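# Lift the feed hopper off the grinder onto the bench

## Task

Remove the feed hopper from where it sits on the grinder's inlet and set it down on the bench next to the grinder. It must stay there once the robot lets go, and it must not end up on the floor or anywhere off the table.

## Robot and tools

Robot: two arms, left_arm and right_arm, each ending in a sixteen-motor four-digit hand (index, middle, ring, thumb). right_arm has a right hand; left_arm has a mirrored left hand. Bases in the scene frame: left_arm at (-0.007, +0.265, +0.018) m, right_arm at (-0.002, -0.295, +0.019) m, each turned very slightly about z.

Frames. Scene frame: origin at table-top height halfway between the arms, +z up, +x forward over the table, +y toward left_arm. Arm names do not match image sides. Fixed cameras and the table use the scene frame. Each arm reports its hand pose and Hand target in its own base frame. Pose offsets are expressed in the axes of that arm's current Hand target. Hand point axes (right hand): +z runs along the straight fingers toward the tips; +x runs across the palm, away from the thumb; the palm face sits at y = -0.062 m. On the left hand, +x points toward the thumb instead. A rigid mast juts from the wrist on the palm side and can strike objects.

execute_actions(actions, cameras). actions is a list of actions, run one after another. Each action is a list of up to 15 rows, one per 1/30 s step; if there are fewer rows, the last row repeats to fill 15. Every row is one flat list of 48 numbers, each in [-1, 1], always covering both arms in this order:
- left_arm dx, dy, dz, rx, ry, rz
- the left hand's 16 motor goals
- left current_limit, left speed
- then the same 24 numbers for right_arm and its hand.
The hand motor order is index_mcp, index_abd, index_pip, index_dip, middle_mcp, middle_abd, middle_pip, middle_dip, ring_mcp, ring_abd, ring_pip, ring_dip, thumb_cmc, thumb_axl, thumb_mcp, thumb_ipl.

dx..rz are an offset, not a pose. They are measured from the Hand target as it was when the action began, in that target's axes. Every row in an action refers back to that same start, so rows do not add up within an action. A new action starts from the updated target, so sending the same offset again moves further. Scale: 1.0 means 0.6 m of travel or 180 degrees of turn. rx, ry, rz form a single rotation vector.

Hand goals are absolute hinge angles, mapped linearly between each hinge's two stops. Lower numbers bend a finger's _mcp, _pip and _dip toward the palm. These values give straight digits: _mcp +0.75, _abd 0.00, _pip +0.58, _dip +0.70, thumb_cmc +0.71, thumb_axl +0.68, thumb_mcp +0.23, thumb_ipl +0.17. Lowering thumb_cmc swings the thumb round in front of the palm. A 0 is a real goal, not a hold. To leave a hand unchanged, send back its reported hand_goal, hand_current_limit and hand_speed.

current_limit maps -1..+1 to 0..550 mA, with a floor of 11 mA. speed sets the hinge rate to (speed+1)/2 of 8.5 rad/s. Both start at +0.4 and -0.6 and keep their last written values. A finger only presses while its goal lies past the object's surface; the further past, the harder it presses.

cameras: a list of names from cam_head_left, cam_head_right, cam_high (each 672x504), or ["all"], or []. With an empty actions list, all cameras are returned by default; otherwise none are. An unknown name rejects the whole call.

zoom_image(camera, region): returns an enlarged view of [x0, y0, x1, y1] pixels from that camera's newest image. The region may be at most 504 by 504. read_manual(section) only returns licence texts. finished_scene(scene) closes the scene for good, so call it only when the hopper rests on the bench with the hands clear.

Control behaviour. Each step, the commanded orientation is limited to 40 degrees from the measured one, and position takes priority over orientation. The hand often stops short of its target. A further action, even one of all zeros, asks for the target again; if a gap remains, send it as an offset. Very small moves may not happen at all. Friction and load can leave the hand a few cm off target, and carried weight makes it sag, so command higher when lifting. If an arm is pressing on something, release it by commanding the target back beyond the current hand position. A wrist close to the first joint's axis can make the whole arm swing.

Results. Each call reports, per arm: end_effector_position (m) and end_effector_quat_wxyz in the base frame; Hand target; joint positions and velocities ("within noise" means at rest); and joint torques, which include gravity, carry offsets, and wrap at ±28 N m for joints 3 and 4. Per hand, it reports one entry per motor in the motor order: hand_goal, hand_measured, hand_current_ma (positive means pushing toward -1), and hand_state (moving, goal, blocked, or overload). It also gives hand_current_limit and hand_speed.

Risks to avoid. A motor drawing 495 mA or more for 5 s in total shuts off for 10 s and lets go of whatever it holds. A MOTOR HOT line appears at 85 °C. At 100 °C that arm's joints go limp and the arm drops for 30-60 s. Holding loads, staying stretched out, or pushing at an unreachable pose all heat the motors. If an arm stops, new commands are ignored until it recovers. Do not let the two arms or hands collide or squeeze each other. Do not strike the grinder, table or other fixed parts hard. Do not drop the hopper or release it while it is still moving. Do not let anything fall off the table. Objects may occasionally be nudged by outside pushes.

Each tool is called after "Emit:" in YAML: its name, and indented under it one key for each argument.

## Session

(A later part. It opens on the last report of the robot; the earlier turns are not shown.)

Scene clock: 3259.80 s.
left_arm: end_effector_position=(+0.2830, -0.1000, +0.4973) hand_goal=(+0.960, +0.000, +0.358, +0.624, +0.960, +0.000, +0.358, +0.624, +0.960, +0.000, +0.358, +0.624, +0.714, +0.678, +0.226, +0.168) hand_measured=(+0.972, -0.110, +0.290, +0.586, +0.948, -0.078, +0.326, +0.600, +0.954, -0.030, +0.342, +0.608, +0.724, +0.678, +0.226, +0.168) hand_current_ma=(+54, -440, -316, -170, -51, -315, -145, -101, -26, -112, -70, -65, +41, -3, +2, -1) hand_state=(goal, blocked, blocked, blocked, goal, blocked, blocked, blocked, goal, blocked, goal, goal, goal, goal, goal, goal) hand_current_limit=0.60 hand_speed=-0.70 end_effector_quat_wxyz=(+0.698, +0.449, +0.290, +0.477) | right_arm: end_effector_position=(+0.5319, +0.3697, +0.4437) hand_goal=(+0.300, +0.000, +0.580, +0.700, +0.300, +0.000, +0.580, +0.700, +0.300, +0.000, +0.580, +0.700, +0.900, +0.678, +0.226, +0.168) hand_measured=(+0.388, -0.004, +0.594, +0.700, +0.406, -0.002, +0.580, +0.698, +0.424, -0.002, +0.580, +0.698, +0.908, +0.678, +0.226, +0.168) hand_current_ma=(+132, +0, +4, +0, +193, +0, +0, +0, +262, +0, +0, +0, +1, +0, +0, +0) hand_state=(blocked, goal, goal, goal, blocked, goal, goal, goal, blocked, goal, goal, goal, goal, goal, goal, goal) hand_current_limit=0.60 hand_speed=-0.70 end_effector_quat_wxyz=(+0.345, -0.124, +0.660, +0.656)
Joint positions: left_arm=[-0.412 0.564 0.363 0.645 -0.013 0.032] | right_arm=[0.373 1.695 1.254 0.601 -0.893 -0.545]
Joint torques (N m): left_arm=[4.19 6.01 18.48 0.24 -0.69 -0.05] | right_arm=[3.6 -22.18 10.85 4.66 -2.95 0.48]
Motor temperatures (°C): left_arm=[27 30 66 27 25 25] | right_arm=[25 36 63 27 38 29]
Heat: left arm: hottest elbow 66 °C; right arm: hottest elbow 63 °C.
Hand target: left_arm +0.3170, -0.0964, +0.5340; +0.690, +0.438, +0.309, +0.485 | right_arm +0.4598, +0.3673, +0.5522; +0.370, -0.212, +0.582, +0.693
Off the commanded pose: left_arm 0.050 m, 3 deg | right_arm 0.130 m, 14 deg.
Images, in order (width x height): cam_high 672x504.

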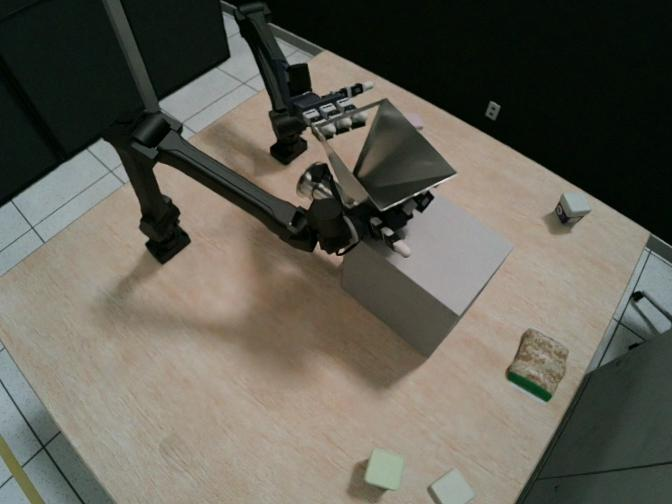

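Emit:
execute_actions:
  actions:
    - [[0,0.06,-0.13,0,0,0,0.959,0,0.358,0.623,0.959,0,0.358,0.623,0.959,0,0.358,0.623,0.714,0.678,0.226,0.168,0.4,-0.7,0,0,0.04,0,0,0,0.3,0,0.58,0.70,0.3,0,0.58,0.70,0.3,0,0.58,0.70,0.9,0.678,0.226,0.168,0.6,-0.7]]
  cameras: ["all"]

Emit:
zoom_image:
  camera: "cam_high"
  region: [270, 70, 480, 300]

Emit:
zoom_image:
  camera: "cam_head_right"
  region: [240, 90, 430, 300]

Scene clock: 3272.13 s.
left_arm: end_effector_position=(+0.2421, -0.0731, +0.5071) hand_goal=(+0.960, +0.000, +0.358, +0.624, +0.960, +0.000, +0.358, +0.624, +0.960, +0.000, +0.358, +0.624, +0.714, +0.678, +0.226, +0.168) hand_measured=(+0.968, -0.004, +0.358, +0.622, +0.970, -0.004, +0.358, +0.622, +0.968, -0.004, +0.358, +0.622, +0.724, +0.678, +0.226, +0.168) hand_current_ma=(+38, -12, +0, -9, +43, -10, +0, -11, +36, -11, +0, -11, +41, -3, +3, -1) hand_state=(goal, goal, goal, goal, goal, goal, goal, goal, goal, goal, goal, goal, goal, goal, goal, goal) hand_current_limit=0.40 hand_speed=-0.70 end_effector_quat_wxyz=(+0.681, +0.455, +0.313, +0.481) | right_arm: end_effector_position=(+0.5269, +0.3700, +0.4461) hand_goal=(+0.300, +0.000, +0.580, +0.700, +0.300, +0.000, +0.580, +0.700, +0.300, +0.000, +0.580, +0.700, +0.900, +0.678, +0.226, +0.168) hand_measured=(+0.336, -0.002, +0.588, +0.700, +0.366, -0.002, +0.580, +0.698, +0.412, -0.010, +0.580, +0.698, +0.908, +0.678, +0.226, +0.168) hand_current_ma=(+23, +0, +1, +0, +74, +0, +0, +0, +210, -1, +0, +0, +1, +0, +0, +0) hand_state=(blocked, goal, goal, goal, blocked, goal, goal, goal, blocked, goal, goal, goal, goal, goal, goal, goal) hand_current_limit=0.60 hand_speed=-0.70 end_effector_quat_wxyz=(+0.344, -0.134, +0.655, +0.660)
Joint positions: left_arm=[-0.402 0.282 0.363 0.321 -0.046 0.032] | right_arm=[0.375 1.695 1.254 0.616 -0.909 -0.544]
Joint torques (N m): left_arm=[2.14 1.32 14.06 1.25 0.15 0.03] | right_arm=[5.25 -21.25 12.57 3.63 -1.32 0.46]
Motor temperatures (°C): left_arm=[27 30 68 27 25 25] | right_arm=[25 39 62 27 46 29]
Heat: left arm: hottest elbow 68 °C; right arm: hottest elbow 62 °C.
Hand target: left_arm +0.2361, -0.0672, +0.5335; +0.691, +0.438, +0.309, +0.485 | right_arm +0.4630, +0.3905, +0.5578; +0.370, -0.212, +0.582, +0.693
Off the commanded pose: left_arm 0.028 m, 2 deg | right_arm 0.130 m, 13 deg.

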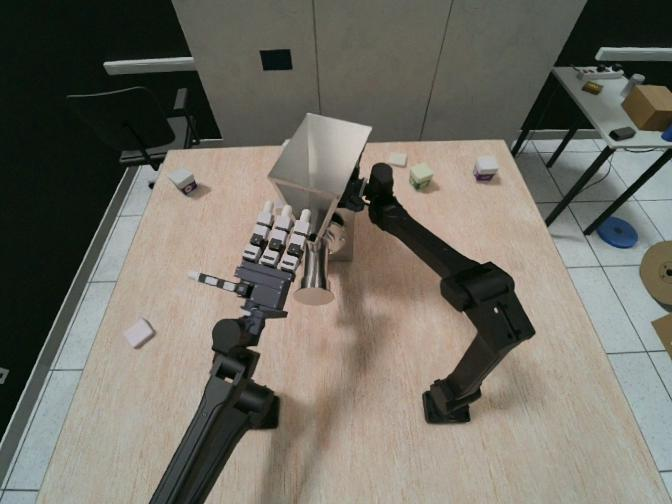

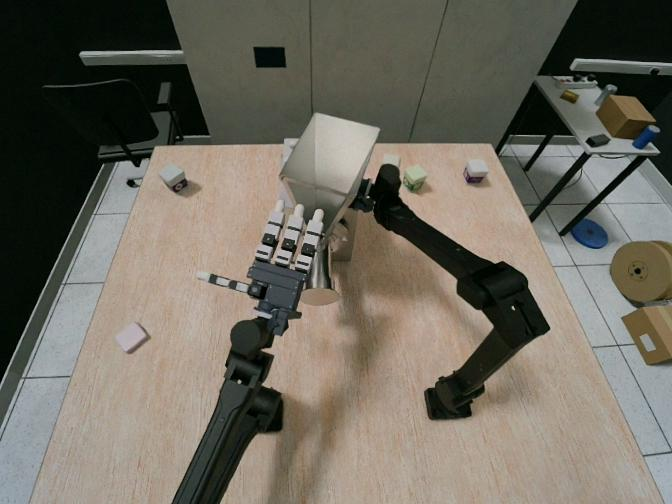

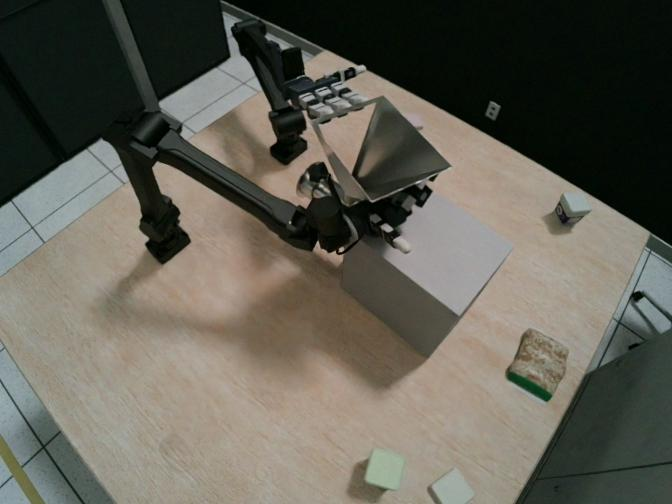

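Scaled by 2.191 from the camera's 672x504 image, which has a finer 960x720 frame.

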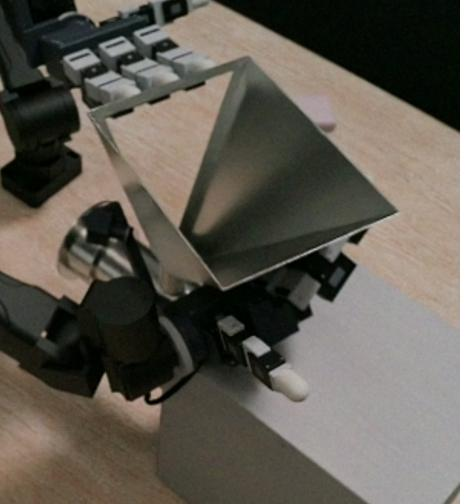

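Scaled by 2.400 from the camera's 672x504 image, which has a finer 960x720 frame.

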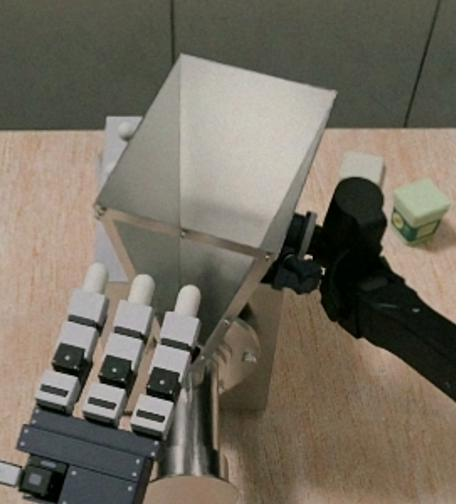

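Emit:
zoom_image:
  camera: "cam_head_left"
  region: [240, 90, 430, 300]

Scaled by 2.400 from the camera's 672x504 image, which has a finer 960x720 frame.

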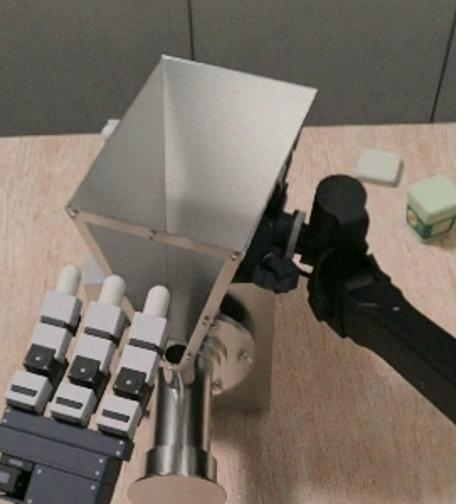

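Emit:
execute_actions:
  actions:
    - [[0,0,0,0,0,0,0.959,0,0.358,0.623,0.959,0,0.358,0.623,0.959,0,0.358,0.623,0.714,0.678,0.226,0.168,0.0,-0.7,0.04,-0.04,0,0,0,0,0.3,0,0.58,0.70,0.3,0,0.58,0.70,0.3,0,0.58,0.70,0.9,0.678,0.226,0.168,0.6,-0.7]]
  cameras: ["cam_high"]

Emit:
execute_actions:
  actions:
    - [[0,0,0,0,0,0,0.959,0,0.358,0.623,0.959,0,0.358,0.623,0.959,0,0.358,0.623,0.714,0.678,0.226,0.168,0.0,-0.7,0.04,-0.04,0,0,0,0,0.3,0,0.58,0.70,0.3,0,0.58,0.70,0.3,0,0.58,0.70,0.9,0.678,0.226,0.168,0.6,-0.7]]
  cameras: ["cam_high"]

Scene clock: 3303.53 s.
left_arm: end_effector_position=(+0.2425, -0.0733, +0.5067) hand_goal=(+0.960, +0.000, +0.358, +0.624, +0.960, +0.000, +0.358, +0.624, +0.960, +0.000, +0.358, +0.624, +0.714, +0.678, +0.226, +0.168) hand_measured=(+0.968, -0.004, +0.358, +0.622, +0.970, -0.004, +0.358, +0.622, +0.968, -0.004, +0.358, +0.622, +0.724, +0.678, +0.226, +0.168) hand_current_ma=(+38, -12, +0, -9, +43, -10, +0, -11, +36, -11, +0, -11, +41, -3, +3, -1) hand_state=(goal, goal, goal, goal, goal, goal, goal, goal, goal, goal, goal, goal, goal, goal, goal, goal) hand_current_limit=0.00 hand_speed=-0.70 end_effector_quat_wxyz=(+0.680, +0.456, +0.314, +0.481) | right_arm: end_effector_position=(+0.5240, +0.3737, +0.4463) hand_goal=(+0.300, +0.000, +0.580, +0.700, +0.300, +0.000, +0.580, +0.700, +0.300, +0.000, +0.580, +0.700, +0.900, +0.678, +0.226, +0.168) hand_measured=(+0.344, -0.004, +0.588, +0.700, +0.358, -0.002, +0.580, +0.698, +0.376, -0.010, +0.580, +0.698, +0.908, +0.678, +0.226, +0.168) hand_current_ma=(+33, +0, +1, +0, +58, +0, +0, +0, +99, -1, +0, +0, +1, +0, +0, +0) hand_state=(blocked, goal, goal, goal, blocked, goal, goal, goal, blocked, goal, goal, goal, goal, goal, goal, goal) hand_current_limit=0.60 hand_speed=-0.70 end_effector_quat_wxyz=(+0.352, -0.139, +0.643, +0.665)
Joint positions: left_arm=[-0.402 0.282 0.363 0.318 -0.046 0.032] | right_arm=[0.384 1.709 1.254 0.671 -0.902 -0.528]
Joint torques (N m): left_arm=[2.14 1.08 14 1.25 0.15 0.01] | right_arm=[5.89 -18.84 10.91 3.95 -1.12 0.26]
Motor temperatures (°C): left_arm=[27 30 65 27 25 25] | right_arm=[25 39 65 27 41 29]
Heat: left arm: hottest elbow 65 °C; right arm: hottest elbow 65 °C.
Hand target: left_arm +0.2361, -0.0672, +0.5335; +0.691, +0.438, +0.309, +0.485 | right_arm +0.4659, +0.3980, +0.5250; +0.370, -0.213, +0.581, +0.693
Off the commanded pose: left_arm 0.028 m, 2 deg | right_arm 0.101 m, 12 deg.
Images, in order (width x height): cam_high 672x504.

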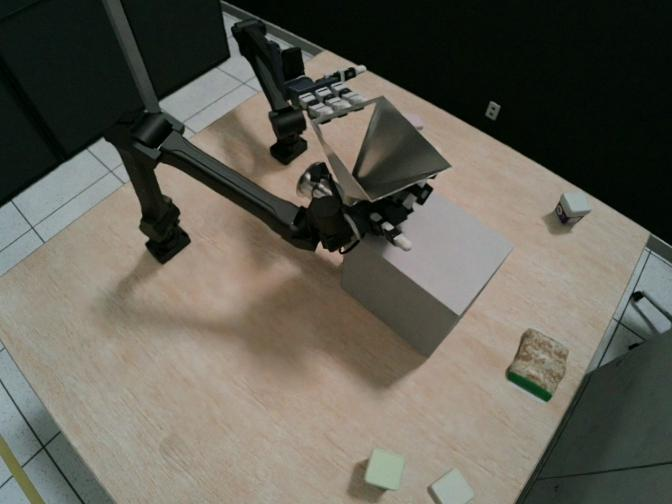

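Scene clock: 3304.23 s.
left_arm: end_effector_position=(+0.2425, -0.0733, +0.5067) hand_goal=(+0.960, +0.000, +0.358, +0.624, +0.960, +0.000, +0.358, +0.624, +0.960, +0.000, +0.358, +0.624, +0.714, +0.678, +0.226, +0.168) hand_measured=(+0.968, -0.004, +0.358, +0.622, +0.970, -0.004, +0.358, +0.622, +0.968, -0.004, +0.358, +0.622, +0.724, +0.678, +0.226, +0.168) hand_current_ma=(+38, -12, +0, -9, +43, -10, +0, -11, +36, -11, +0, -11, +41, -3, +3, -1) hand_state=(goal, goal, goal, goal, goal, goal, goal, goal, goal, goal, goal, goal, goal, goal, goal, goal) hand_current_limit=0.00 hand_speed=-0.70 end_effector_quat_wxyz=(+0.680, +0.456, +0.314, +0.481) | right_arm: end_effector_position=(+0.5227, +0.3755, +0.4443) hand_goal=(+0.300, +0.000, +0.580, +0.700, +0.300, +0.000, +0.580, +0.700, +0.300, +0.000, +0.580, +0.700, +0.900, +0.678, +0.226, +0.168) hand_measured=(+0.352, -0.006, +0.586, +0.700, +0.354, -0.002, +0.580, +0.698, +0.354, +0.000, +0.580, +0.698, +0.908, +0.678, +0.226, +0.168) hand_current_ma=(+47, -1, +1, +0, +52, +0, +0, +0, +52, +0, +0, +0, +1, +0, +0, +0) hand_state=(blocked, goal, goal, goal, blocked, goal, goal, goal, blocked, goal, goal, goal, goal, goal, goal, goal) hand_current_limit=0.60 hand_speed=-0.70 end_effector_quat_wxyz=(+0.355, -0.143, +0.634, +0.672)
Joint positions: left_arm=[-0.402 0.282 0.363 0.318 -0.046 0.032] | right_arm=[0.389 1.726 1.254 0.726 -0.901 -0.507]
Joint torques (N m): left_arm=[2.14 1.38 14.02 1.22 0.17 0.02] | right_arm=[6.42 -16.44 9.33 4.36 -0.7 0.02]
Motor temperatures (°C): left_arm=[27 30 64 27 25 25] | right_arm=[25 39 65 27 41 29]
Heat: left arm: hottest elbow 64 °C; right arm: hottest elbow 65 °C.
Hand target: left_arm +0.2361, -0.0672, +0.5335; +0.691, +0.438, +0.309, +0.485 | right_arm +0.4690, +0.4055, +0.4920; +0.370, -0.212, +0.582, +0.693
Off the commanded pose: left_arm 0.028 m, 2 deg | right_arm 0.078 m, 10 deg.
Images, in order (width x height): cam_high 672x504.

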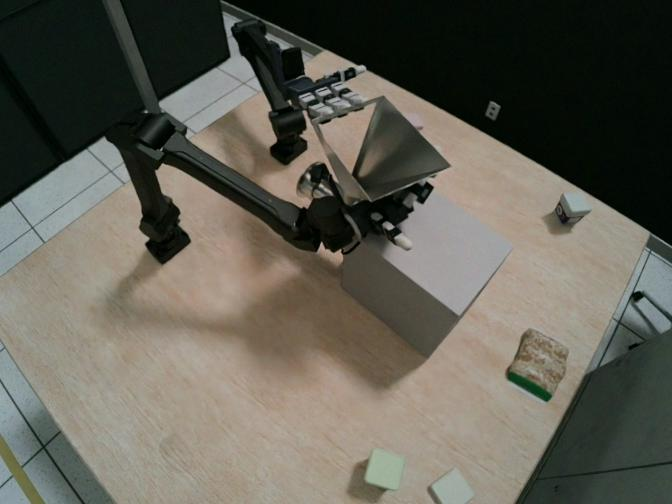

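Emit:
execute_actions:
  actions:
    - [[0,0,0,0,0,0,0.959,0,0.358,0.623,0.959,0,0.358,0.623,0.959,0,0.358,0.623,0.714,0.678,0.226,0.168,0.0,-0.7,0.04,-0.04,0,0,0,0,0.3,0,0.58,0.70,0.3,0,0.58,0.70,0.3,0,0.58,0.70,0.9,0.678,0.226,0.168,0.6,-0.7]]
  cameras: ["cam_high"]

Emit:
execute_actions:
  actions:
    - [[0,0,0,0,0,0,0.959,0,0.358,0.623,0.959,0,0.358,0.623,0.959,0,0.358,0.623,0.714,0.678,0.226,0.168,0.0,-0.7,0.04,-0.04,0,0,0,0,0.3,0,0.58,0.70,0.3,0,0.58,0.70,0.3,0,0.58,0.70,0.9,0.678,0.226,0.168,0.6,-0.7]]
  cameras: ["cam_high"]

Scene clock: 3311.90 s.
left_arm: end_effector_position=(+0.2425, -0.0733, +0.5067) hand_goal=(+0.960, +0.000, +0.358, +0.624, +0.960, +0.000, +0.358, +0.624, +0.960, +0.000, +0.358, +0.624, +0.714, +0.678, +0.226, +0.168) hand_measured=(+0.968, -0.004, +0.358, +0.622, +0.970, -0.004, +0.358, +0.622, +0.968, -0.004, +0.358, +0.622, +0.724, +0.678, +0.226, +0.168) hand_current_ma=(+38, -12, +0, -9, +43, -10, +0, -11, +36, -11, +0, -11, +41, -3, +3, -1) hand_state=(goal, goal, goal, goal, goal, goal, goal, goal, goal, goal, goal, goal, goal, goal, goal, goal) hand_current_limit=0.00 hand_speed=-0.70 end_effector_quat_wxyz=(+0.680, +0.456, +0.314, +0.481) | right_arm: end_effector_position=(+0.5229, +0.3749, +0.4434) hand_goal=(+0.300, +0.000, +0.580, +0.700, +0.300, +0.000, +0.580, +0.700, +0.300, +0.000, +0.580, +0.700, +0.900, +0.678, +0.226, +0.168) hand_measured=(+0.372, -0.010, +0.586, +0.700, +0.372, -0.002, +0.580, +0.698, +0.360, +0.008, +0.580, +0.698, +0.908, +0.678, +0.226, +0.168) hand_current_ma=(+91, -2, +1, +0, +91, +0, +0, +0, +62, +1, +0, +0, +1, +0, +0, +0) hand_state=(blocked, goal, goal, goal, blocked, goal, goal, goal, blocked, goal, goal, goal, goal, goal, goal, goal) hand_current_limit=0.60 hand_speed=-0.70 end_effector_quat_wxyz=(+0.357, -0.142, +0.625, +0.680)
Joint positions: left_arm=[-0.402 0.282 0.363 0.318 -0.046 0.032] | right_arm=[0.391 1.741 1.254 0.779 -0.899 -0.476]
Joint torques (N m): left_arm=[2.2 1.38 14.01 1.16 0.17 0.03] | right_arm=[6.89 -13.86 7.82 4.62 -0.37 -0.37]
Motor temperatures (°C): left_arm=[27 29 64 27 25 25] | right_arm=[25 38 63 27 40 28]
Heat: left arm: hottest elbow 64 °C; right arm: hottest elbow 63 °C.
Hand target: left_arm +0.2361, -0.0672, +0.5335; +0.691, +0.438, +0.309, +0.485 | right_arm +0.4719, +0.4132, +0.4589; +0.370, -0.213, +0.582, +0.693
Off the commanded pose: left_arm 0.028 m, 2 deg | right_arm 0.066 m, 10 deg.
Images, in order (width x height): cam_high 672x504.

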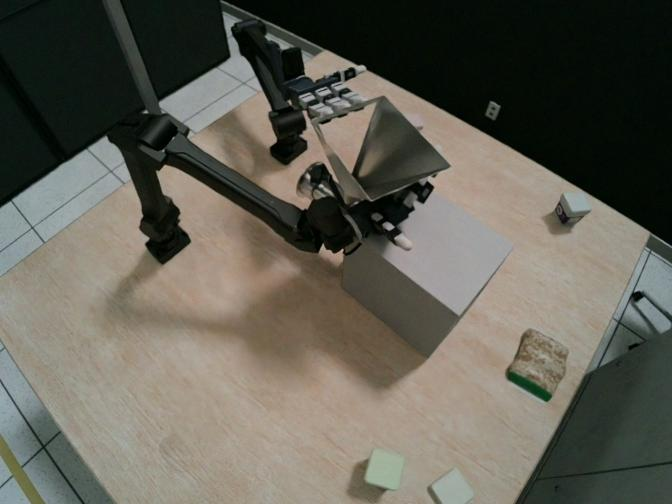

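Scene clock: 3312.60 s.
left_arm: end_effector_position=(+0.2425, -0.0733, +0.5067) hand_goal=(+0.960, +0.000, +0.358, +0.624, +0.960, +0.000, +0.358, +0.624, +0.960, +0.000, +0.358, +0.624, +0.714, +0.678, +0.226, +0.168) hand_measured=(+0.968, -0.004, +0.358, +0.622, +0.970, -0.004, +0.358, +0.622, +0.968, -0.004, +0.358, +0.622, +0.724, +0.678, +0.226, +0.168) hand_current_ma=(+38, -12, +0, -9, +43, -10, +0, -11, +36, -11, +0, -11, +41, -3, +3, -1) hand_state=(goal, goal, goal, goal, goal, goal, goal, goal, goal, goal, goal, goal, goal, goal, goal, goal) hand_current_limit=0.00 hand_speed=-0.70 end_effector_quat_wxyz=(+0.680, +0.456, +0.314, +0.481) | right_arm: end_effector_position=(+0.5234, +0.3740, +0.4429) hand_goal=(+0.300, +0.000, +0.580, +0.700, +0.300, +0.000, +0.580, +0.700, +0.300, +0.000, +0.580, +0.700, +0.900, +0.678, +0.226, +0.168) hand_measured=(+0.398, -0.014, +0.586, +0.700, +0.394, -0.002, +0.580, +0.698, +0.360, +0.000, +0.580, +0.698, +0.908, +0.678, +0.226, +0.168) hand_current_ma=(+166, -3, +1, +0, +154, +0, +0, +0, +63, +0, +0, +0, +1, +0, +0, +0) hand_state=(blocked, goal, goal, goal, blocked, goal, goal, goal, blocked, goal, goal, goal, goal, goal, goal, goal) hand_current_limit=0.60 hand_speed=-0.70 end_effector_quat_wxyz=(+0.360, -0.139, +0.614, +0.689)
Joint positions: left_arm=[-0.402 0.282 0.363 0.318 -0.046 0.032] | right_arm=[0.394 1.759 1.254 0.842 -0.89 -0.438]
Joint torques (N m): left_arm=[2.2 1.32 14.08 1.2 0.16 0.01] | right_arm=[7.36 -11.22 6.57 4.86 -0.34 -0.77]
Motor temperatures (°C): left_arm=[27 29 64 27 25 25] | right_arm=[25 38 63 27 40 29]
Heat: left arm: hottest elbow 64 °C; right arm: hottest elbow 63 °C.
Hand target: left_arm +0.2361, -0.0672, +0.5335; +0.691, +0.438, +0.309, +0.485 | right_arm +0.4749, +0.4207, +0.4260; +0.370, -0.212, +0.582, +0.693
Off the commanded pose: left_arm 0.028 m, 2 deg | right_arm 0.069 m, 9 deg.
Images, in order (width x height): cam_high 672x504.

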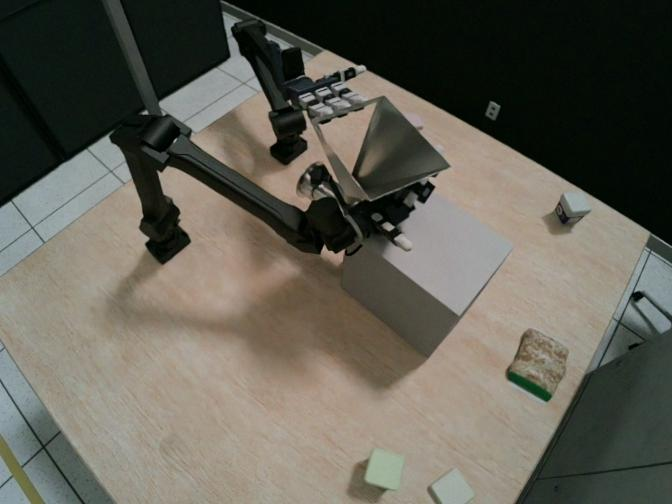

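Emit:
execute_actions:
  actions:
    - [[-0.041,-0.061,0.13,0,0,0,0.959,0,0.358,0.623,0.959,0,0.358,0.623,0.959,0,0.358,0.623,0.714,0.678,0.226,0.168,0.6,-0.7,-0.16,0.16,0.02,0,0,0,0.3,0,0.58,0.70,0.3,0,0.58,0.70,0.3,0,0.58,0.70,0.9,0.678,0.226,0.168,0.6,-0.7]]
    - [[0,0.045,0.021,0,0,0,0.959,0,0.358,0.623,0.959,0,0.358,0.623,0.959,0,0.358,0.623,0.714,0.678,0.226,0.168,0.6,-0.7,-0.036,0.033,0.012,0,0,0,0.3,0,0.58,0.70,0.3,0,0.58,0.70,0.3,0,0.58,0.70,0.9,0.678,0.226,0.168,0.6,-0.7]]
  cameras: ["cam_high"]

Emit:
execute_actions:
  actions:
    - [[0,0.011,-0.023,0,0,0,0.959,0,0.358,0.623,0.959,0,0.358,0.623,0.959,0,0.358,0.623,0.714,0.678,0.226,0.168,0.6,-0.7,0,0,0,0,0,0,0.3,0,0.58,0.70,0.3,0,0.58,0.70,0.3,0,0.58,0.70,0.9,0.678,0.226,0.168,0.6,-0.7]]
    - [[0,0.011,-0.023,0,0,0,0.959,0,0.358,0.623,0.959,0,0.358,0.623,0.959,0,0.358,0.623,0.714,0.678,0.226,0.168,0.6,-0.7,0,0,0,0,0,0,0.3,0,0.58,0.70,0.3,0,0.58,0.70,0.3,0,0.58,0.70,0.9,0.678,0.226,0.168,0.6,-0.7]]
  cameras: ["cam_high"]

Scene clock: 3343.93 s.
left_arm: end_effector_position=(+0.2805, -0.0985, +0.4997) hand_goal=(+0.960, +0.000, +0.358, +0.624, +0.960, +0.000, +0.358, +0.624, +0.960, +0.000, +0.358, +0.624, +0.714, +0.678, +0.226, +0.168) hand_measured=(+0.986, +0.018, +0.326, +0.604, +0.972, +0.012, +0.336, +0.604, +0.966, +0.014, +0.342, +0.608, +0.724, +0.678, +0.226, +0.168) hand_current_ma=(+122, +63, -140, -82, +57, +46, -95, -82, +21, +47, -69, -64, +44, -3, +3, -1) hand_state=(blocked, goal, blocked, goal, goal, goal, blocked, goal, goal, goal, goal, goal, goal, goal, goal, goal) hand_current_limit=0.60 hand_speed=-0.70 end_effector_quat_wxyz=(+0.683, +0.440, +0.325, +0.485) | right_arm: end_effector_position=(+0.5330, +0.3883, +0.4449) hand_goal=(+0.300, +0.000, +0.580, +0.700, +0.300, +0.000, +0.580, +0.700, +0.300, +0.000, +0.580, +0.700, +0.900, +0.678, +0.226, +0.168) hand_measured=(+0.344, -0.002, +0.582, +0.700, +0.358, -0.002, +0.580, +0.698, +0.368, +0.000, +0.580, +0.698, +0.910, +0.678, +0.226, +0.168) hand_current_ma=(+33, +0, +0, +0, +59, +0, +0, +0, +81, +0, +0, +0, +2, +0, +0, +0) hand_state=(blocked, goal, goal, goal, blocked, goal, goal, goal, blocked, goal, goal, goal, goal, goal, goal, goal) hand_current_limit=0.60 hand_speed=-0.70 end_effector_quat_wxyz=(+0.330, -0.123, +0.663, +0.660)
Joint positions: left_arm=[-0.489 0.532 0.377 0.574 -0.157 0.052] | right_arm=[0.402 1.712 1.286 0.568 -0.884 -0.538]
Joint torques (N m): left_arm=[1.08 7.3 22.02 -0.09 1.12 0.23] | right_arm=[5.19 -24.23 14.5 2.43 -1.6 0.34]
Motor temperatures (°C): left_arm=[27 29 62 27 25 25] | right_arm=[25 36 57 27 37 29]
Heat: left arm: hottest elbow 62 °C; right arm: hottest elbow 57 °C.
Hand target: left_arm +0.3089, -0.1196, +0.5632; +0.690, +0.439, +0.309, +0.485 | right_arm +0.4643, +0.4022, +0.5909; +0.370, -0.212, +0.581, +0.693
Off the commanded pose: left_arm 0.073 m, 2 deg | right_arm 0.162 m, 15 deg.
Images, in order (width x height): cam_high 672x504.

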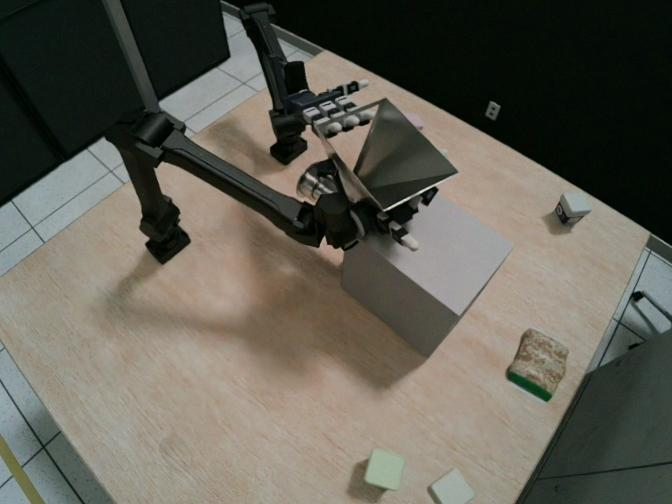

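Scene clock: 3345.13 s.
left_arm: end_effector_position=(+0.2779, -0.0993, +0.5079) hand_goal=(+0.960, +0.000, +0.358, +0.624, +0.960, +0.000, +0.358, +0.624, +0.960, +0.000, +0.358, +0.624, +0.714, +0.678, +0.226, +0.168) hand_measured=(+0.984, +0.018, +0.356, +0.620, +0.978, +0.012, +0.354, +0.616, +0.974, +0.014, +0.352, +0.614, +0.724, +0.678, +0.226, +0.168) hand_current_ma=(+108, +63, -8, -19, +77, +46, -16, -29, +65, +48, -26, -38, +44, -3, +3, -1) hand_state=(blocked, goal, goal, goal, goal, goal, goal, goal, goal, goal, goal, goal, goal, goal, goal, goal) hand_current_limit=0.60 hand_speed=-0.70 end_effector_quat_wxyz=(+0.674, +0.453, +0.331, +0.481) | right_arm: end_effector_position=(+0.5320, +0.3883, +0.4455) hand_goal=(+0.300, +0.000, +0.580, +0.700, +0.300, +0.000, +0.580, +0.700, +0.300, +0.000, +0.580, +0.700, +0.900, +0.678, +0.226, +0.168) hand_measured=(+0.344, -0.002, +0.582, +0.700, +0.358, -0.002, +0.580, +0.698, +0.368, +0.000, +0.580, +0.698, +0.910, +0.678, +0.226, +0.168) hand_current_ma=(+33, +0, +0, +0, +59, +0, +0, +0, +81, +0, +0, +0, +2, +0, +0, +0) hand_state=(blocked, goal, goal, goal, blocked, goal, goal, goal, blocked, goal, goal, goal, goal, goal, goal, goal) hand_current_limit=0.60 hand_speed=-0.70 end_effector_quat_wxyz=(+0.332, -0.126, +0.663, +0.659)
Joint positions: left_arm=[-0.5 0.484 0.407 0.462 -0.167 0.056] | right_arm=[0.402 1.711 1.286 0.566 -0.885 -0.545]
Joint torques (N m): left_arm=[0.32 2.73 18.73 0.98 0.81 0.27] | right_arm=[5.13 -23.88 14.54 2.43 -1.58 0.36]
Motor temperatures (°C): left_arm=[27 29 62 27 25 25] | right_arm=[25 36 58 27 38 29]
Heat: left arm: hottest elbow 62 °C; right arm: hottest elbow 58 °C.
Hand target: left_arm +0.2801, -0.1092, +0.5635; +0.691, +0.438, +0.309, +0.485 | right_arm +0.4643, +0.4022, +0.5909; +0.370, -0.212, +0.581, +0.693
Off the commanded pose: left_arm 0.057 m, 4 deg | right_arm 0.161 m, 15 deg.
Images, in order (width x height): cam_high 672x504.

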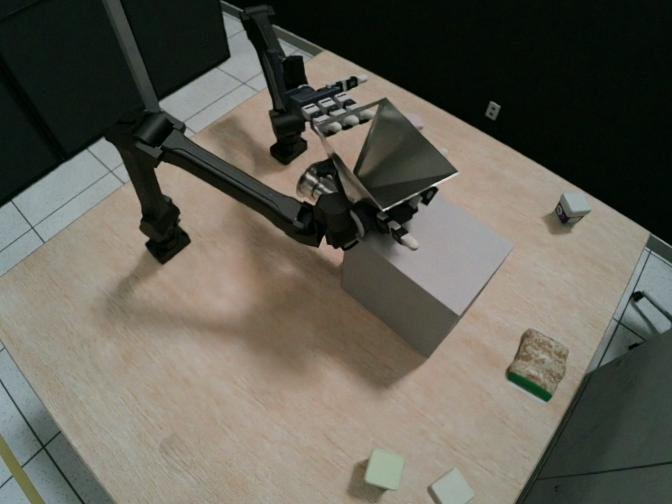

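Emit:
zoom_image:
  camera: "cam_high"
  region: [270, 70, 480, 300]

Emit:
execute_actions:
  actions:
    - [[0,0.011,-0.023,0,0,0,0.959,0,0.358,0.623,0.959,0,0.358,0.623,0.959,0,0.358,0.623,0.714,0.678,0.226,0.168,0.6,-0.7,0,0,0,0,0,0,0.3,0,0.58,0.70,0.3,0,0.58,0.70,0.3,0,0.58,0.70,0.9,0.678,0.226,0.168,0.6,-0.7]]
  cameras: ["cam_high"]

Emit:
zoom_image:
  camera: "cam_high"
  region: [270, 70, 480, 300]

Scaled by 2.191 from the camera's 672x504 image, which has a finer 960x720 frame.

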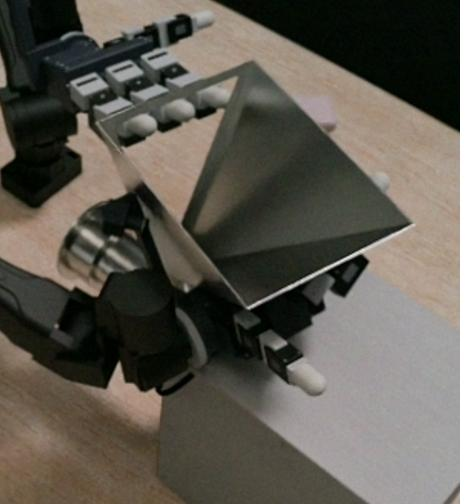

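Scene clock: 3352.80 s.
left_arm: end_effector_position=(+0.2743, -0.1000, +0.5113) hand_goal=(+0.960, +0.000, +0.358, +0.624, +0.960, +0.000, +0.358, +0.624, +0.960, +0.000, +0.358, +0.624, +0.714, +0.678, +0.226, +0.168) hand_measured=(+0.984, +0.018, +0.364, +0.624, +0.980, +0.014, +0.360, +0.622, +0.978, +0.016, +0.358, +0.622, +0.724, +0.678, +0.226, +0.168) hand_current_ma=(+108, +63, +24, +3, +90, +53, +10, -4, +84, +55, +1, -11, +44, -3, +3, -1) hand_state=(blocked, goal, goal, goal, goal, goal, goal, goal, goal, goal, goal, goal, goal, goal, goal, goal) hand_current_limit=0.60 hand_speed=-0.70 end_effector_quat_wxyz=(+0.670, +0.460, +0.333, +0.478) | right_arm: end_effector_position=(+0.5280, +0.3884, +0.4473) hand_goal=(+0.300, +0.000, +0.580, +0.700, +0.300, +0.000, +0.580, +0.700, +0.300, +0.000, +0.580, +0.700, +0.900, +0.678, +0.226, +0.168) hand_measured=(+0.344, -0.002, +0.582, +0.700, +0.358, -0.002, +0.580, +0.698, +0.368, +0.000, +0.580, +0.698, +0.910, +0.678, +0.226, +0.168) hand_current_ma=(+33, +0, +0, +0, +59, +0, +0, +0, +81, +0, +0, +0, +2, +0, +0, +0) hand_state=(blocked, goal, goal, goal, blocked, goal, goal, goal, blocked, goal, goal, goal, goal, goal, goal, goal) hand_current_limit=0.60 hand_speed=-0.70 end_effector_quat_wxyz=(+0.336, -0.136, +0.660, +0.658)
Joint positions: left_arm=[-0.511 0.456 0.418 0.408 -0.174 0.06] | right_arm=[0.402 1.706 1.286 0.566 -0.894 -0.561]
Joint torques (N m): left_arm=[0.26 0.56 17.22 1.29 0.56 0.29] | right_arm=[5.13 -23.71 14.54 2.35 -1.33 0.53]
Motor temperatures (°C): left_arm=[27 29 61 27 25 25] | right_arm=[25 37 62 27 39 29]
Heat: left arm: hottest elbow 61 °C; right arm: hottest elbow 62 °C.
Hand target: left_arm +0.2657, -0.1040, +0.5635; +0.690, +0.439, +0.309, +0.485 | right_arm +0.4643, +0.4022, +0.5909; +0.370, -0.212, +0.581, +0.693
Off the commanded pose: left_arm 0.053 m, 4 deg | right_arm 0.158 m, 14 deg.
Images, in order (width x height): cam_high 672x504.

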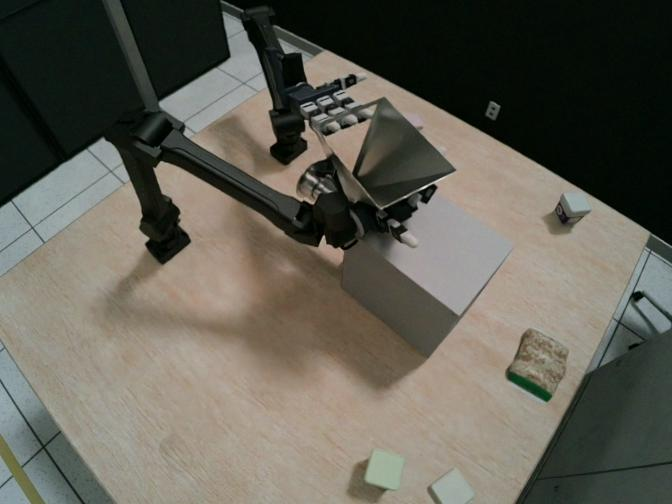

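Scaled by 2.191 from the camera's 672x504 image, which has a finer 960x720 frame.

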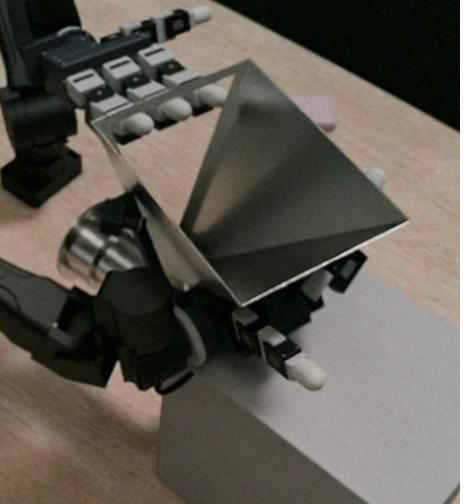

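Emit:
execute_actions:
  actions:
    - [[0,0.045,0.021,0,0,0,0.959,0,0.358,0.623,0.959,0,0.358,0.623,0.959,0,0.358,0.623,0.714,0.678,0.226,0.168,0.6,-0.7,-0.06,0.054,0.02,0,0,0,0.2,0,0.58,0.70,0.2,0,0.58,0.70,0.2,0,0.58,0.70,0.9,0.678,0.226,0.168,0.6,-0.7]]
  cameras: ["cam_high"]

Emit:
execute_actions:
  actions:
    - [[0,0.045,0.021,0,0,0,0.959,0,0.358,0.623,0.959,0,0.358,0.623,0.959,0,0.358,0.623,0.714,0.678,0.226,0.168,0.6,-0.7,-0.06,0.054,0.02,0,0,0,0.2,0,0.58,0.70,0.2,0,0.58,0.70,0.2,0,0.58,0.70,0.9,0.678,0.226,0.168,0.6,-0.7]]
  cameras: ["cam_high"]

Emit:
zoom_image:
  camera: "cam_high"
  region: [270, 70, 480, 300]

Scene clock: 3365.97 s.
left_arm: end_effector_position=(+0.2656, -0.1008, +0.5543) hand_goal=(+0.960, +0.000, +0.358, +0.624, +0.960, +0.000, +0.358, +0.624, +0.960, +0.000, +0.358, +0.624, +0.714, +0.678, +0.226, +0.168) hand_measured=(+0.976, +0.004, +0.362, +0.624, +0.982, +0.004, +0.362, +0.624, +0.998, +0.054, +0.366, +0.628, +0.724, +0.678, +0.226, +0.168) hand_current_ma=(+73, +10, +13, +3, +101, +10, +17, +0, +178, +217, +32, +13, +44, -3, +3, -1) hand_state=(goal, goal, goal, goal, moving, goal, goal, goal, blocked, blocked, moving, moving, goal, goal, goal, goal) hand_current_limit=0.60 hand_speed=-0.70 end_effector_quat_wxyz=(+0.680, +0.453, +0.321, +0.479) | right_arm: end_effector_position=(+0.5227, +0.3880, +0.4934) hand_goal=(+0.200, +0.000, +0.580, +0.700, +0.200, +0.000, +0.580, +0.700, +0.200, +0.000, +0.580, +0.700, +0.900, +0.678, +0.226, +0.168) hand_measured=(+0.294, +0.000, +0.580, +0.700, +0.302, -0.002, +0.580, +0.698, +0.298, +0.000, +0.580, +0.698, +0.910, +0.678, +0.226, +0.168) hand_current_ma=(+151, +0, +0, +0, +181, +0, +0, +0, +166, +0, +0, +0, +2, +0, +0, +0) hand_state=(blocked, goal, goal, goal, blocked, goal, goal, goal, blocked, goal, goal, goal, goal, goal, goal, goal) hand_current_limit=0.60 hand_speed=-0.70 end_effector_quat_wxyz=(+0.339, -0.145, +0.657, +0.657)
Joint positions: left_arm=[-0.523 0.446 0.513 0.334 -0.169 0.067] | right_arm=[0.402 1.659 1.353 0.458 -0.904 -0.575]
Joint velocities: left_arm=[within noise] | right_arm=[-0.005 -0.044 -0.012 -0.002 -0.037 -0.007]
Joint torques (N m): left_arm=[1.2 2.55 16.09 1.46 0.25 0.23] | right_arm=[5.07 -22.53 15.69 2 -1.02 0.67]
Motor temperatures (°C): left_arm=[27 29 61 27 25 25] | right_arm=[25 38 67 27 40 29]
Heat: left arm: hottest elbow 61 °C; right arm: hottest elbow 67 °C.
Hand target: left_arm +0.2657, -0.1040, +0.5932; +0.690, +0.439, +0.309, +0.485 | right_arm +0.4642, +0.4026, +0.6408; +0.370, -0.212, +0.582, +0.693
Off the commanded pose: left_arm 0.039 m, 3 deg | right_arm 0.159 m, 13 deg.
Images, in order (width x height): cam_high 672x504.

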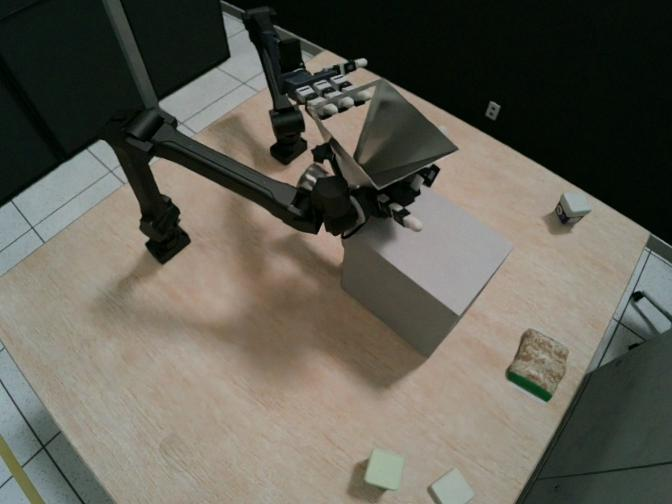

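Scene clock: 3366.97 s.
left_arm: end_effector_position=(+0.2601, -0.0990, +0.6060) hand_goal=(+0.960, +0.000, +0.358, +0.624, +0.960, +0.000, +0.358, +0.624, +0.960, +0.000, +0.358, +0.624, +0.714, +0.678, +0.226, +0.168) hand_measured=(+0.954, -0.002, +0.350, +0.620, +0.960, -0.002, +0.354, +0.622, +0.976, +0.022, +0.356, +0.624, +0.724, +0.678, +0.226, +0.168) hand_current_ma=(-29, -10, -37, -17, +1, -4, -12, -7, +68, +82, -8, -3, +44, -3, +3, -1) hand_state=(goal, goal, goal, goal, goal, goal, goal, goal, goal, blocked, goal, goal, goal, goal, goal, goal) hand_current_limit=0.60 hand_speed=-0.70 end_effector_quat_wxyz=(+0.692, +0.438, +0.312, +0.482) | right_arm: end_effector_position=(+0.5104, +0.3940, +0.5458) hand_goal=(+0.200, +0.000, +0.580, +0.700, +0.200, +0.000, +0.580, +0.700, +0.200, +0.000, +0.580, +0.700, +0.900, +0.678, +0.226, +0.168) hand_measured=(+0.288, +0.000, +0.580, +0.700, +0.278, -0.002, +0.580, +0.698, +0.252, -0.010, +0.580, +0.698, +0.910, +0.678, +0.226, +0.168) hand_current_ma=(+134, +0, +0, +0, +106, +0, +0, +0, +46, -1, +0, +0, +2, +0, +0, +0) hand_state=(blocked, goal, goal, goal, blocked, goal, goal, goal, blocked, goal, goal, goal, goal, goal, goal, goal) hand_current_limit=0.60 hand_speed=-0.70 end_effector_quat_wxyz=(+0.311, -0.148, +0.657, +0.670)
Joint positions: left_arm=[-0.525 0.472 0.632 0.283 -0.164 0.067] | right_arm=[0.418 1.617 1.438 0.335 -0.934 -0.531]
Joint torques (N m): left_arm=[1.73 2.55 13.78 0.94 0.12 0.23] | right_arm=[3.96 -19.6 17.51 2.48 0.14 0.36]
Motor temperatures (°C): left_arm=[27 29 61 27 25 25] | right_arm=[25 38 68 27 40 29]
Heat: left arm: hottest elbow 61 °C; right arm: hottest elbow 68 °C.
Hand target: left_arm +0.2657, -0.1040, +0.6231; +0.690, +0.439, +0.309, +0.485 | right_arm +0.4643, +0.4029, +0.6905; +0.370, -0.212, +0.582, +0.693
Off the commanded pose: left_arm 0.019 m, 1 deg | right_arm 0.152 m, 13 deg.
Images, in order (width x height): cam_high 672x504.

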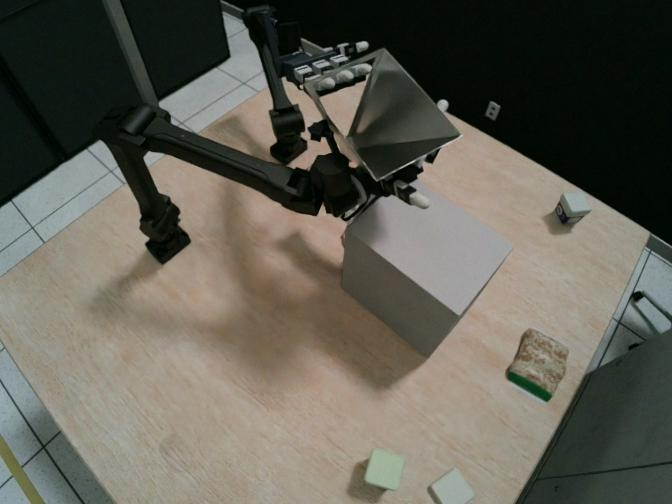

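Scaled by 2.191 from the camera's 672x504 image, which has a finer 960x720 frame.

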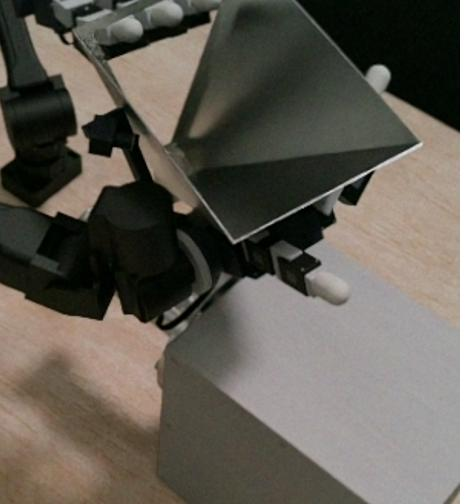

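Emit:
execute_actions:
  actions: []

Scene clock: 3370.77 s.
left_arm: end_effector_position=(+0.2601, -0.0990, +0.6060) hand_goal=(+0.960, +0.000, +0.358, +0.624, +0.960, +0.000, +0.358, +0.624, +0.960, +0.000, +0.358, +0.624, +0.714, +0.678, +0.226, +0.168) hand_measured=(+0.954, -0.002, +0.350, +0.620, +0.960, -0.002, +0.354, +0.622, +0.976, +0.022, +0.356, +0.624, +0.724, +0.678, +0.226, +0.168) hand_current_ma=(-29, -10, -37, -17, +1, -4, -12, -7, +68, +82, -8, -3, +44, -3, +3, -1) hand_state=(goal, goal, goal, goal, goal, goal, goal, goal, goal, blocked, goal, goal, goal, goal, goal, goal) hand_current_limit=0.60 hand_speed=-0.70 end_effector_quat_wxyz=(+0.692, +0.438, +0.312, +0.482) | right_arm: end_effector_position=(+0.5104, +0.3940, +0.5458) hand_goal=(+0.200, +0.000, +0.580, +0.700, +0.200, +0.000, +0.580, +0.700, +0.200, +0.000, +0.580, +0.700, +0.900, +0.678, +0.226, +0.168) hand_measured=(+0.288, +0.000, +0.580, +0.700, +0.278, -0.002, +0.580, +0.698, +0.252, -0.010, +0.580, +0.698, +0.910, +0.678, +0.226, +0.168) hand_current_ma=(+134, +0, +0, +0, +106, +0, +0, +0, +46, -1, +0, +0, +2, +0, +0, +0) hand_state=(blocked, goal, goal, goal, blocked, goal, goal, goal, blocked, goal, goal, goal, goal, goal, goal, goal) hand_current_limit=0.60 hand_speed=-0.70 end_effector_quat_wxyz=(+0.311, -0.148, +0.657, +0.670)
Joint positions: left_arm=[-0.525 0.472 0.632 0.283 -0.164 0.067] | right_arm=[0.418 1.617 1.438 0.335 -0.934 -0.531]
Joint velocities: within noise
Joint torques (N m): left_arm=[1.44 2.37 13.74 0.92 0.1 0.23] | right_arm=[4.07 -20.01 17.55 2.35 0.15 0.35]
Motor temperatures (°C): left_arm=[27 29 61 27 25 25] | right_arm=[25 39 70 27 39 29]
Heat: left arm: hottest elbow 61 °C; right arm: hottest elbow 70 °C.
Hand target: left_arm +0.2657, -0.1040, +0.6231; +0.690, +0.439, +0.309, +0.485 | right_arm +0.4643, +0.4029, +0.6905; +0.370, -0.212, +0.582, +0.693
Off the commanded pose: left_arm 0.019 m, 1 deg | right_arm 0.152 m, 13 deg.

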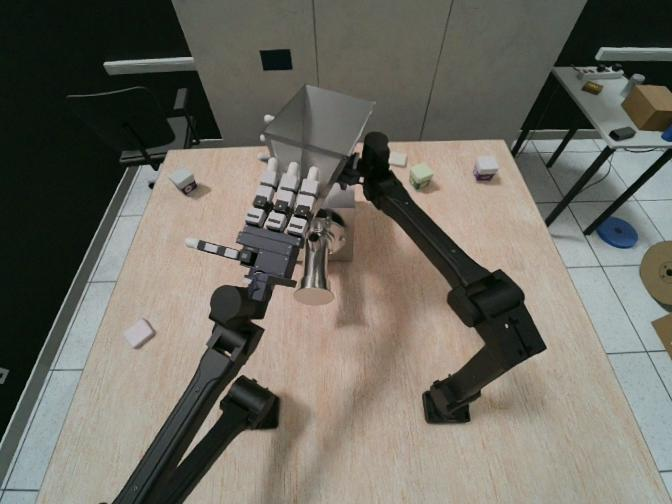

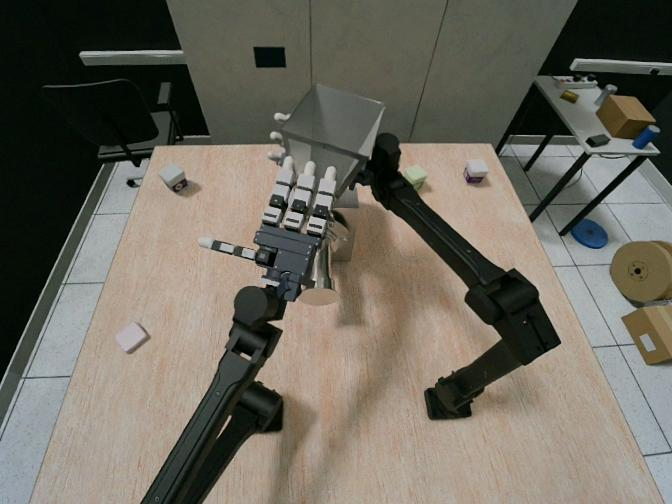

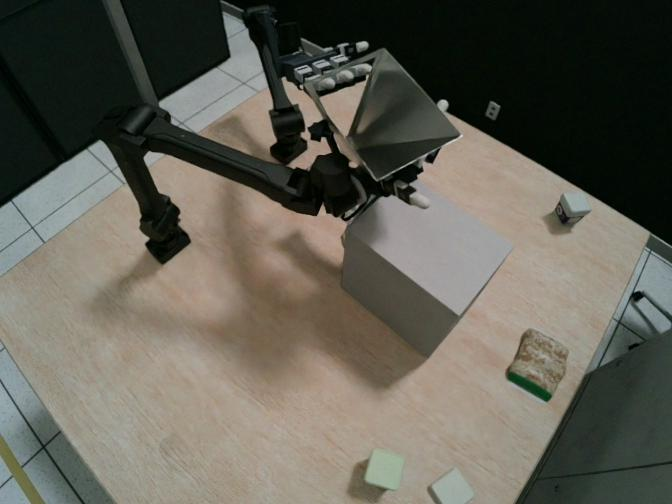

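Emit:
execute_actions:
  actions:
    - [[-0.0825,-0.0072,0.0155,0,0,0,0.959,0,0.358,0.623,0.959,0,0.358,0.623,0.959,0,0.358,0.623,0.714,0.678,0.226,0.168,0.6,-0.7,-0.0147,0.013,-0.082,0,0,0,0.2,0,0.58,0.70,0.2,0,0.58,0.70,0.2,0,0.58,0.70,0.9,0.678,0.226,0.168,0.6,-0.7]]
    - [[-0.0825,-0.0072,0.0155,0,0,0,0.959,0,0.358,0.623,0.959,0,0.358,0.623,0.959,0,0.358,0.623,0.714,0.678,0.226,0.168,0.6,-0.7,-0.0147,0.013,-0.082,0,0,0,0.2,0,0.58,0.70,0.2,0,0.58,0.70,0.2,0,0.58,0.70,0.9,0.678,0.226,0.168,0.6,-0.7]]
  cameras: ["cam_high","cam_head_left"]

Scene clock: 3398.47 s.
left_arm: end_effector_position=(+0.2443, -0.1953, +0.6138) hand_goal=(+0.960, +0.000, +0.358, +0.624, +0.960, +0.000, +0.358, +0.624, +0.960, +0.000, +0.358, +0.624, +0.714, +0.678, +0.226, +0.168) hand_measured=(+0.926, +0.022, +0.328, +0.608, +0.938, -0.002, +0.342, +0.614, +0.956, -0.012, +0.350, +0.620, +0.724, +0.678, +0.226, +0.168) hand_current_ma=(-156, +81, -132, -65, -97, -4, -68, -41, -17, -41, -29, -19, +44, -3, +3, -1) hand_state=(blocked, blocked, blocked, goal, blocked, goal, goal, goal, goal, goal, goal, goal, goal, goal, goal, goal) hand_current_limit=0.60 hand_speed=-0.70 end_effector_quat_wxyz=(+0.699, +0.435, +0.307, +0.478) | right_arm: end_effector_position=(+0.5038, +0.3142, +0.5857) hand_goal=(+0.200, +0.000, +0.580, +0.700, +0.200, +0.000, +0.580, +0.700, +0.200, +0.000, +0.580, +0.700, +0.900, +0.678, +0.226, +0.168) hand_measured=(+0.260, -0.002, +0.580, +0.700, +0.260, -0.002, +0.580, +0.698, +0.226, -0.006, +0.580, +0.698, +0.910, +0.678, +0.226, +0.168) hand_current_ma=(+65, +0, +0, +0, +64, +0, +0, +0, +13, +0, +0, +0, +2, +0, +0, +0) hand_state=(blocked, goal, goal, goal, blocked, goal, goal, goal, blocked, goal, goal, goal, goal, goal, goal, goal) hand_current_limit=0.60 hand_speed=-0.70 end_effector_quat_wxyz=(+0.337, -0.181, +0.635, +0.671)
Joint positions: left_arm=[-0.956 0.676 0.688 0.514 -0.534 0.273] | right_arm=[0.28 1.555 1.438 0.397 -1.086 -0.493]
Joint torques (N m): left_arm=[1.55 0.44 13.07 0.73 -0.12 0.28] | right_arm=[2.43 -20.13 12.56 2.82 0.34 1]
Motor temperatures (°C): left_arm=[27 29 61 27 25 25] | right_arm=[25 41 83 27 36 29]
Heat: left arm: hottest elbow 61 °C; right arm: hottest elbow 83 °C.
Hand target: left_arm +0.2516, -0.2041, +0.6232; +0.690, +0.439, +0.309, +0.485 | right_arm +0.4502, +0.3028, +0.6904; +0.370, -0.212, +0.582, +0.693
Off the commanded pose: left_arm 0.015 m, 1 deg | right_arm 0.118 m, 8 deg.
Images, in order (width x height): cam_head_left 672x504, cam_high 672x504.

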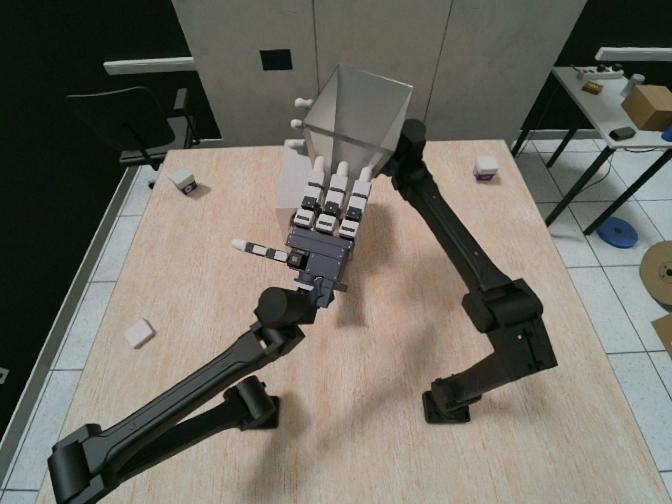

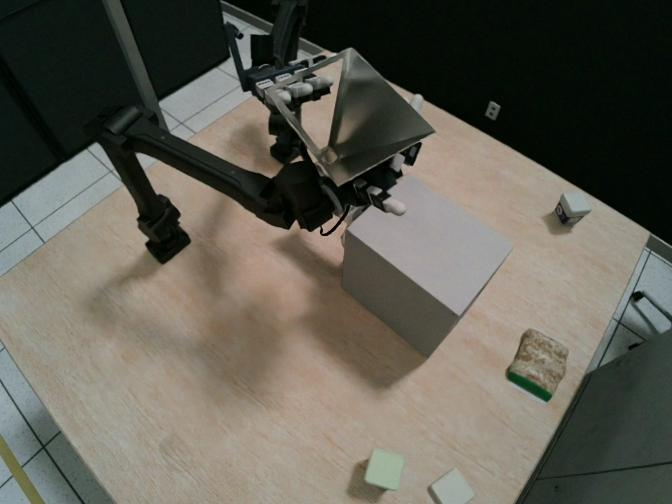

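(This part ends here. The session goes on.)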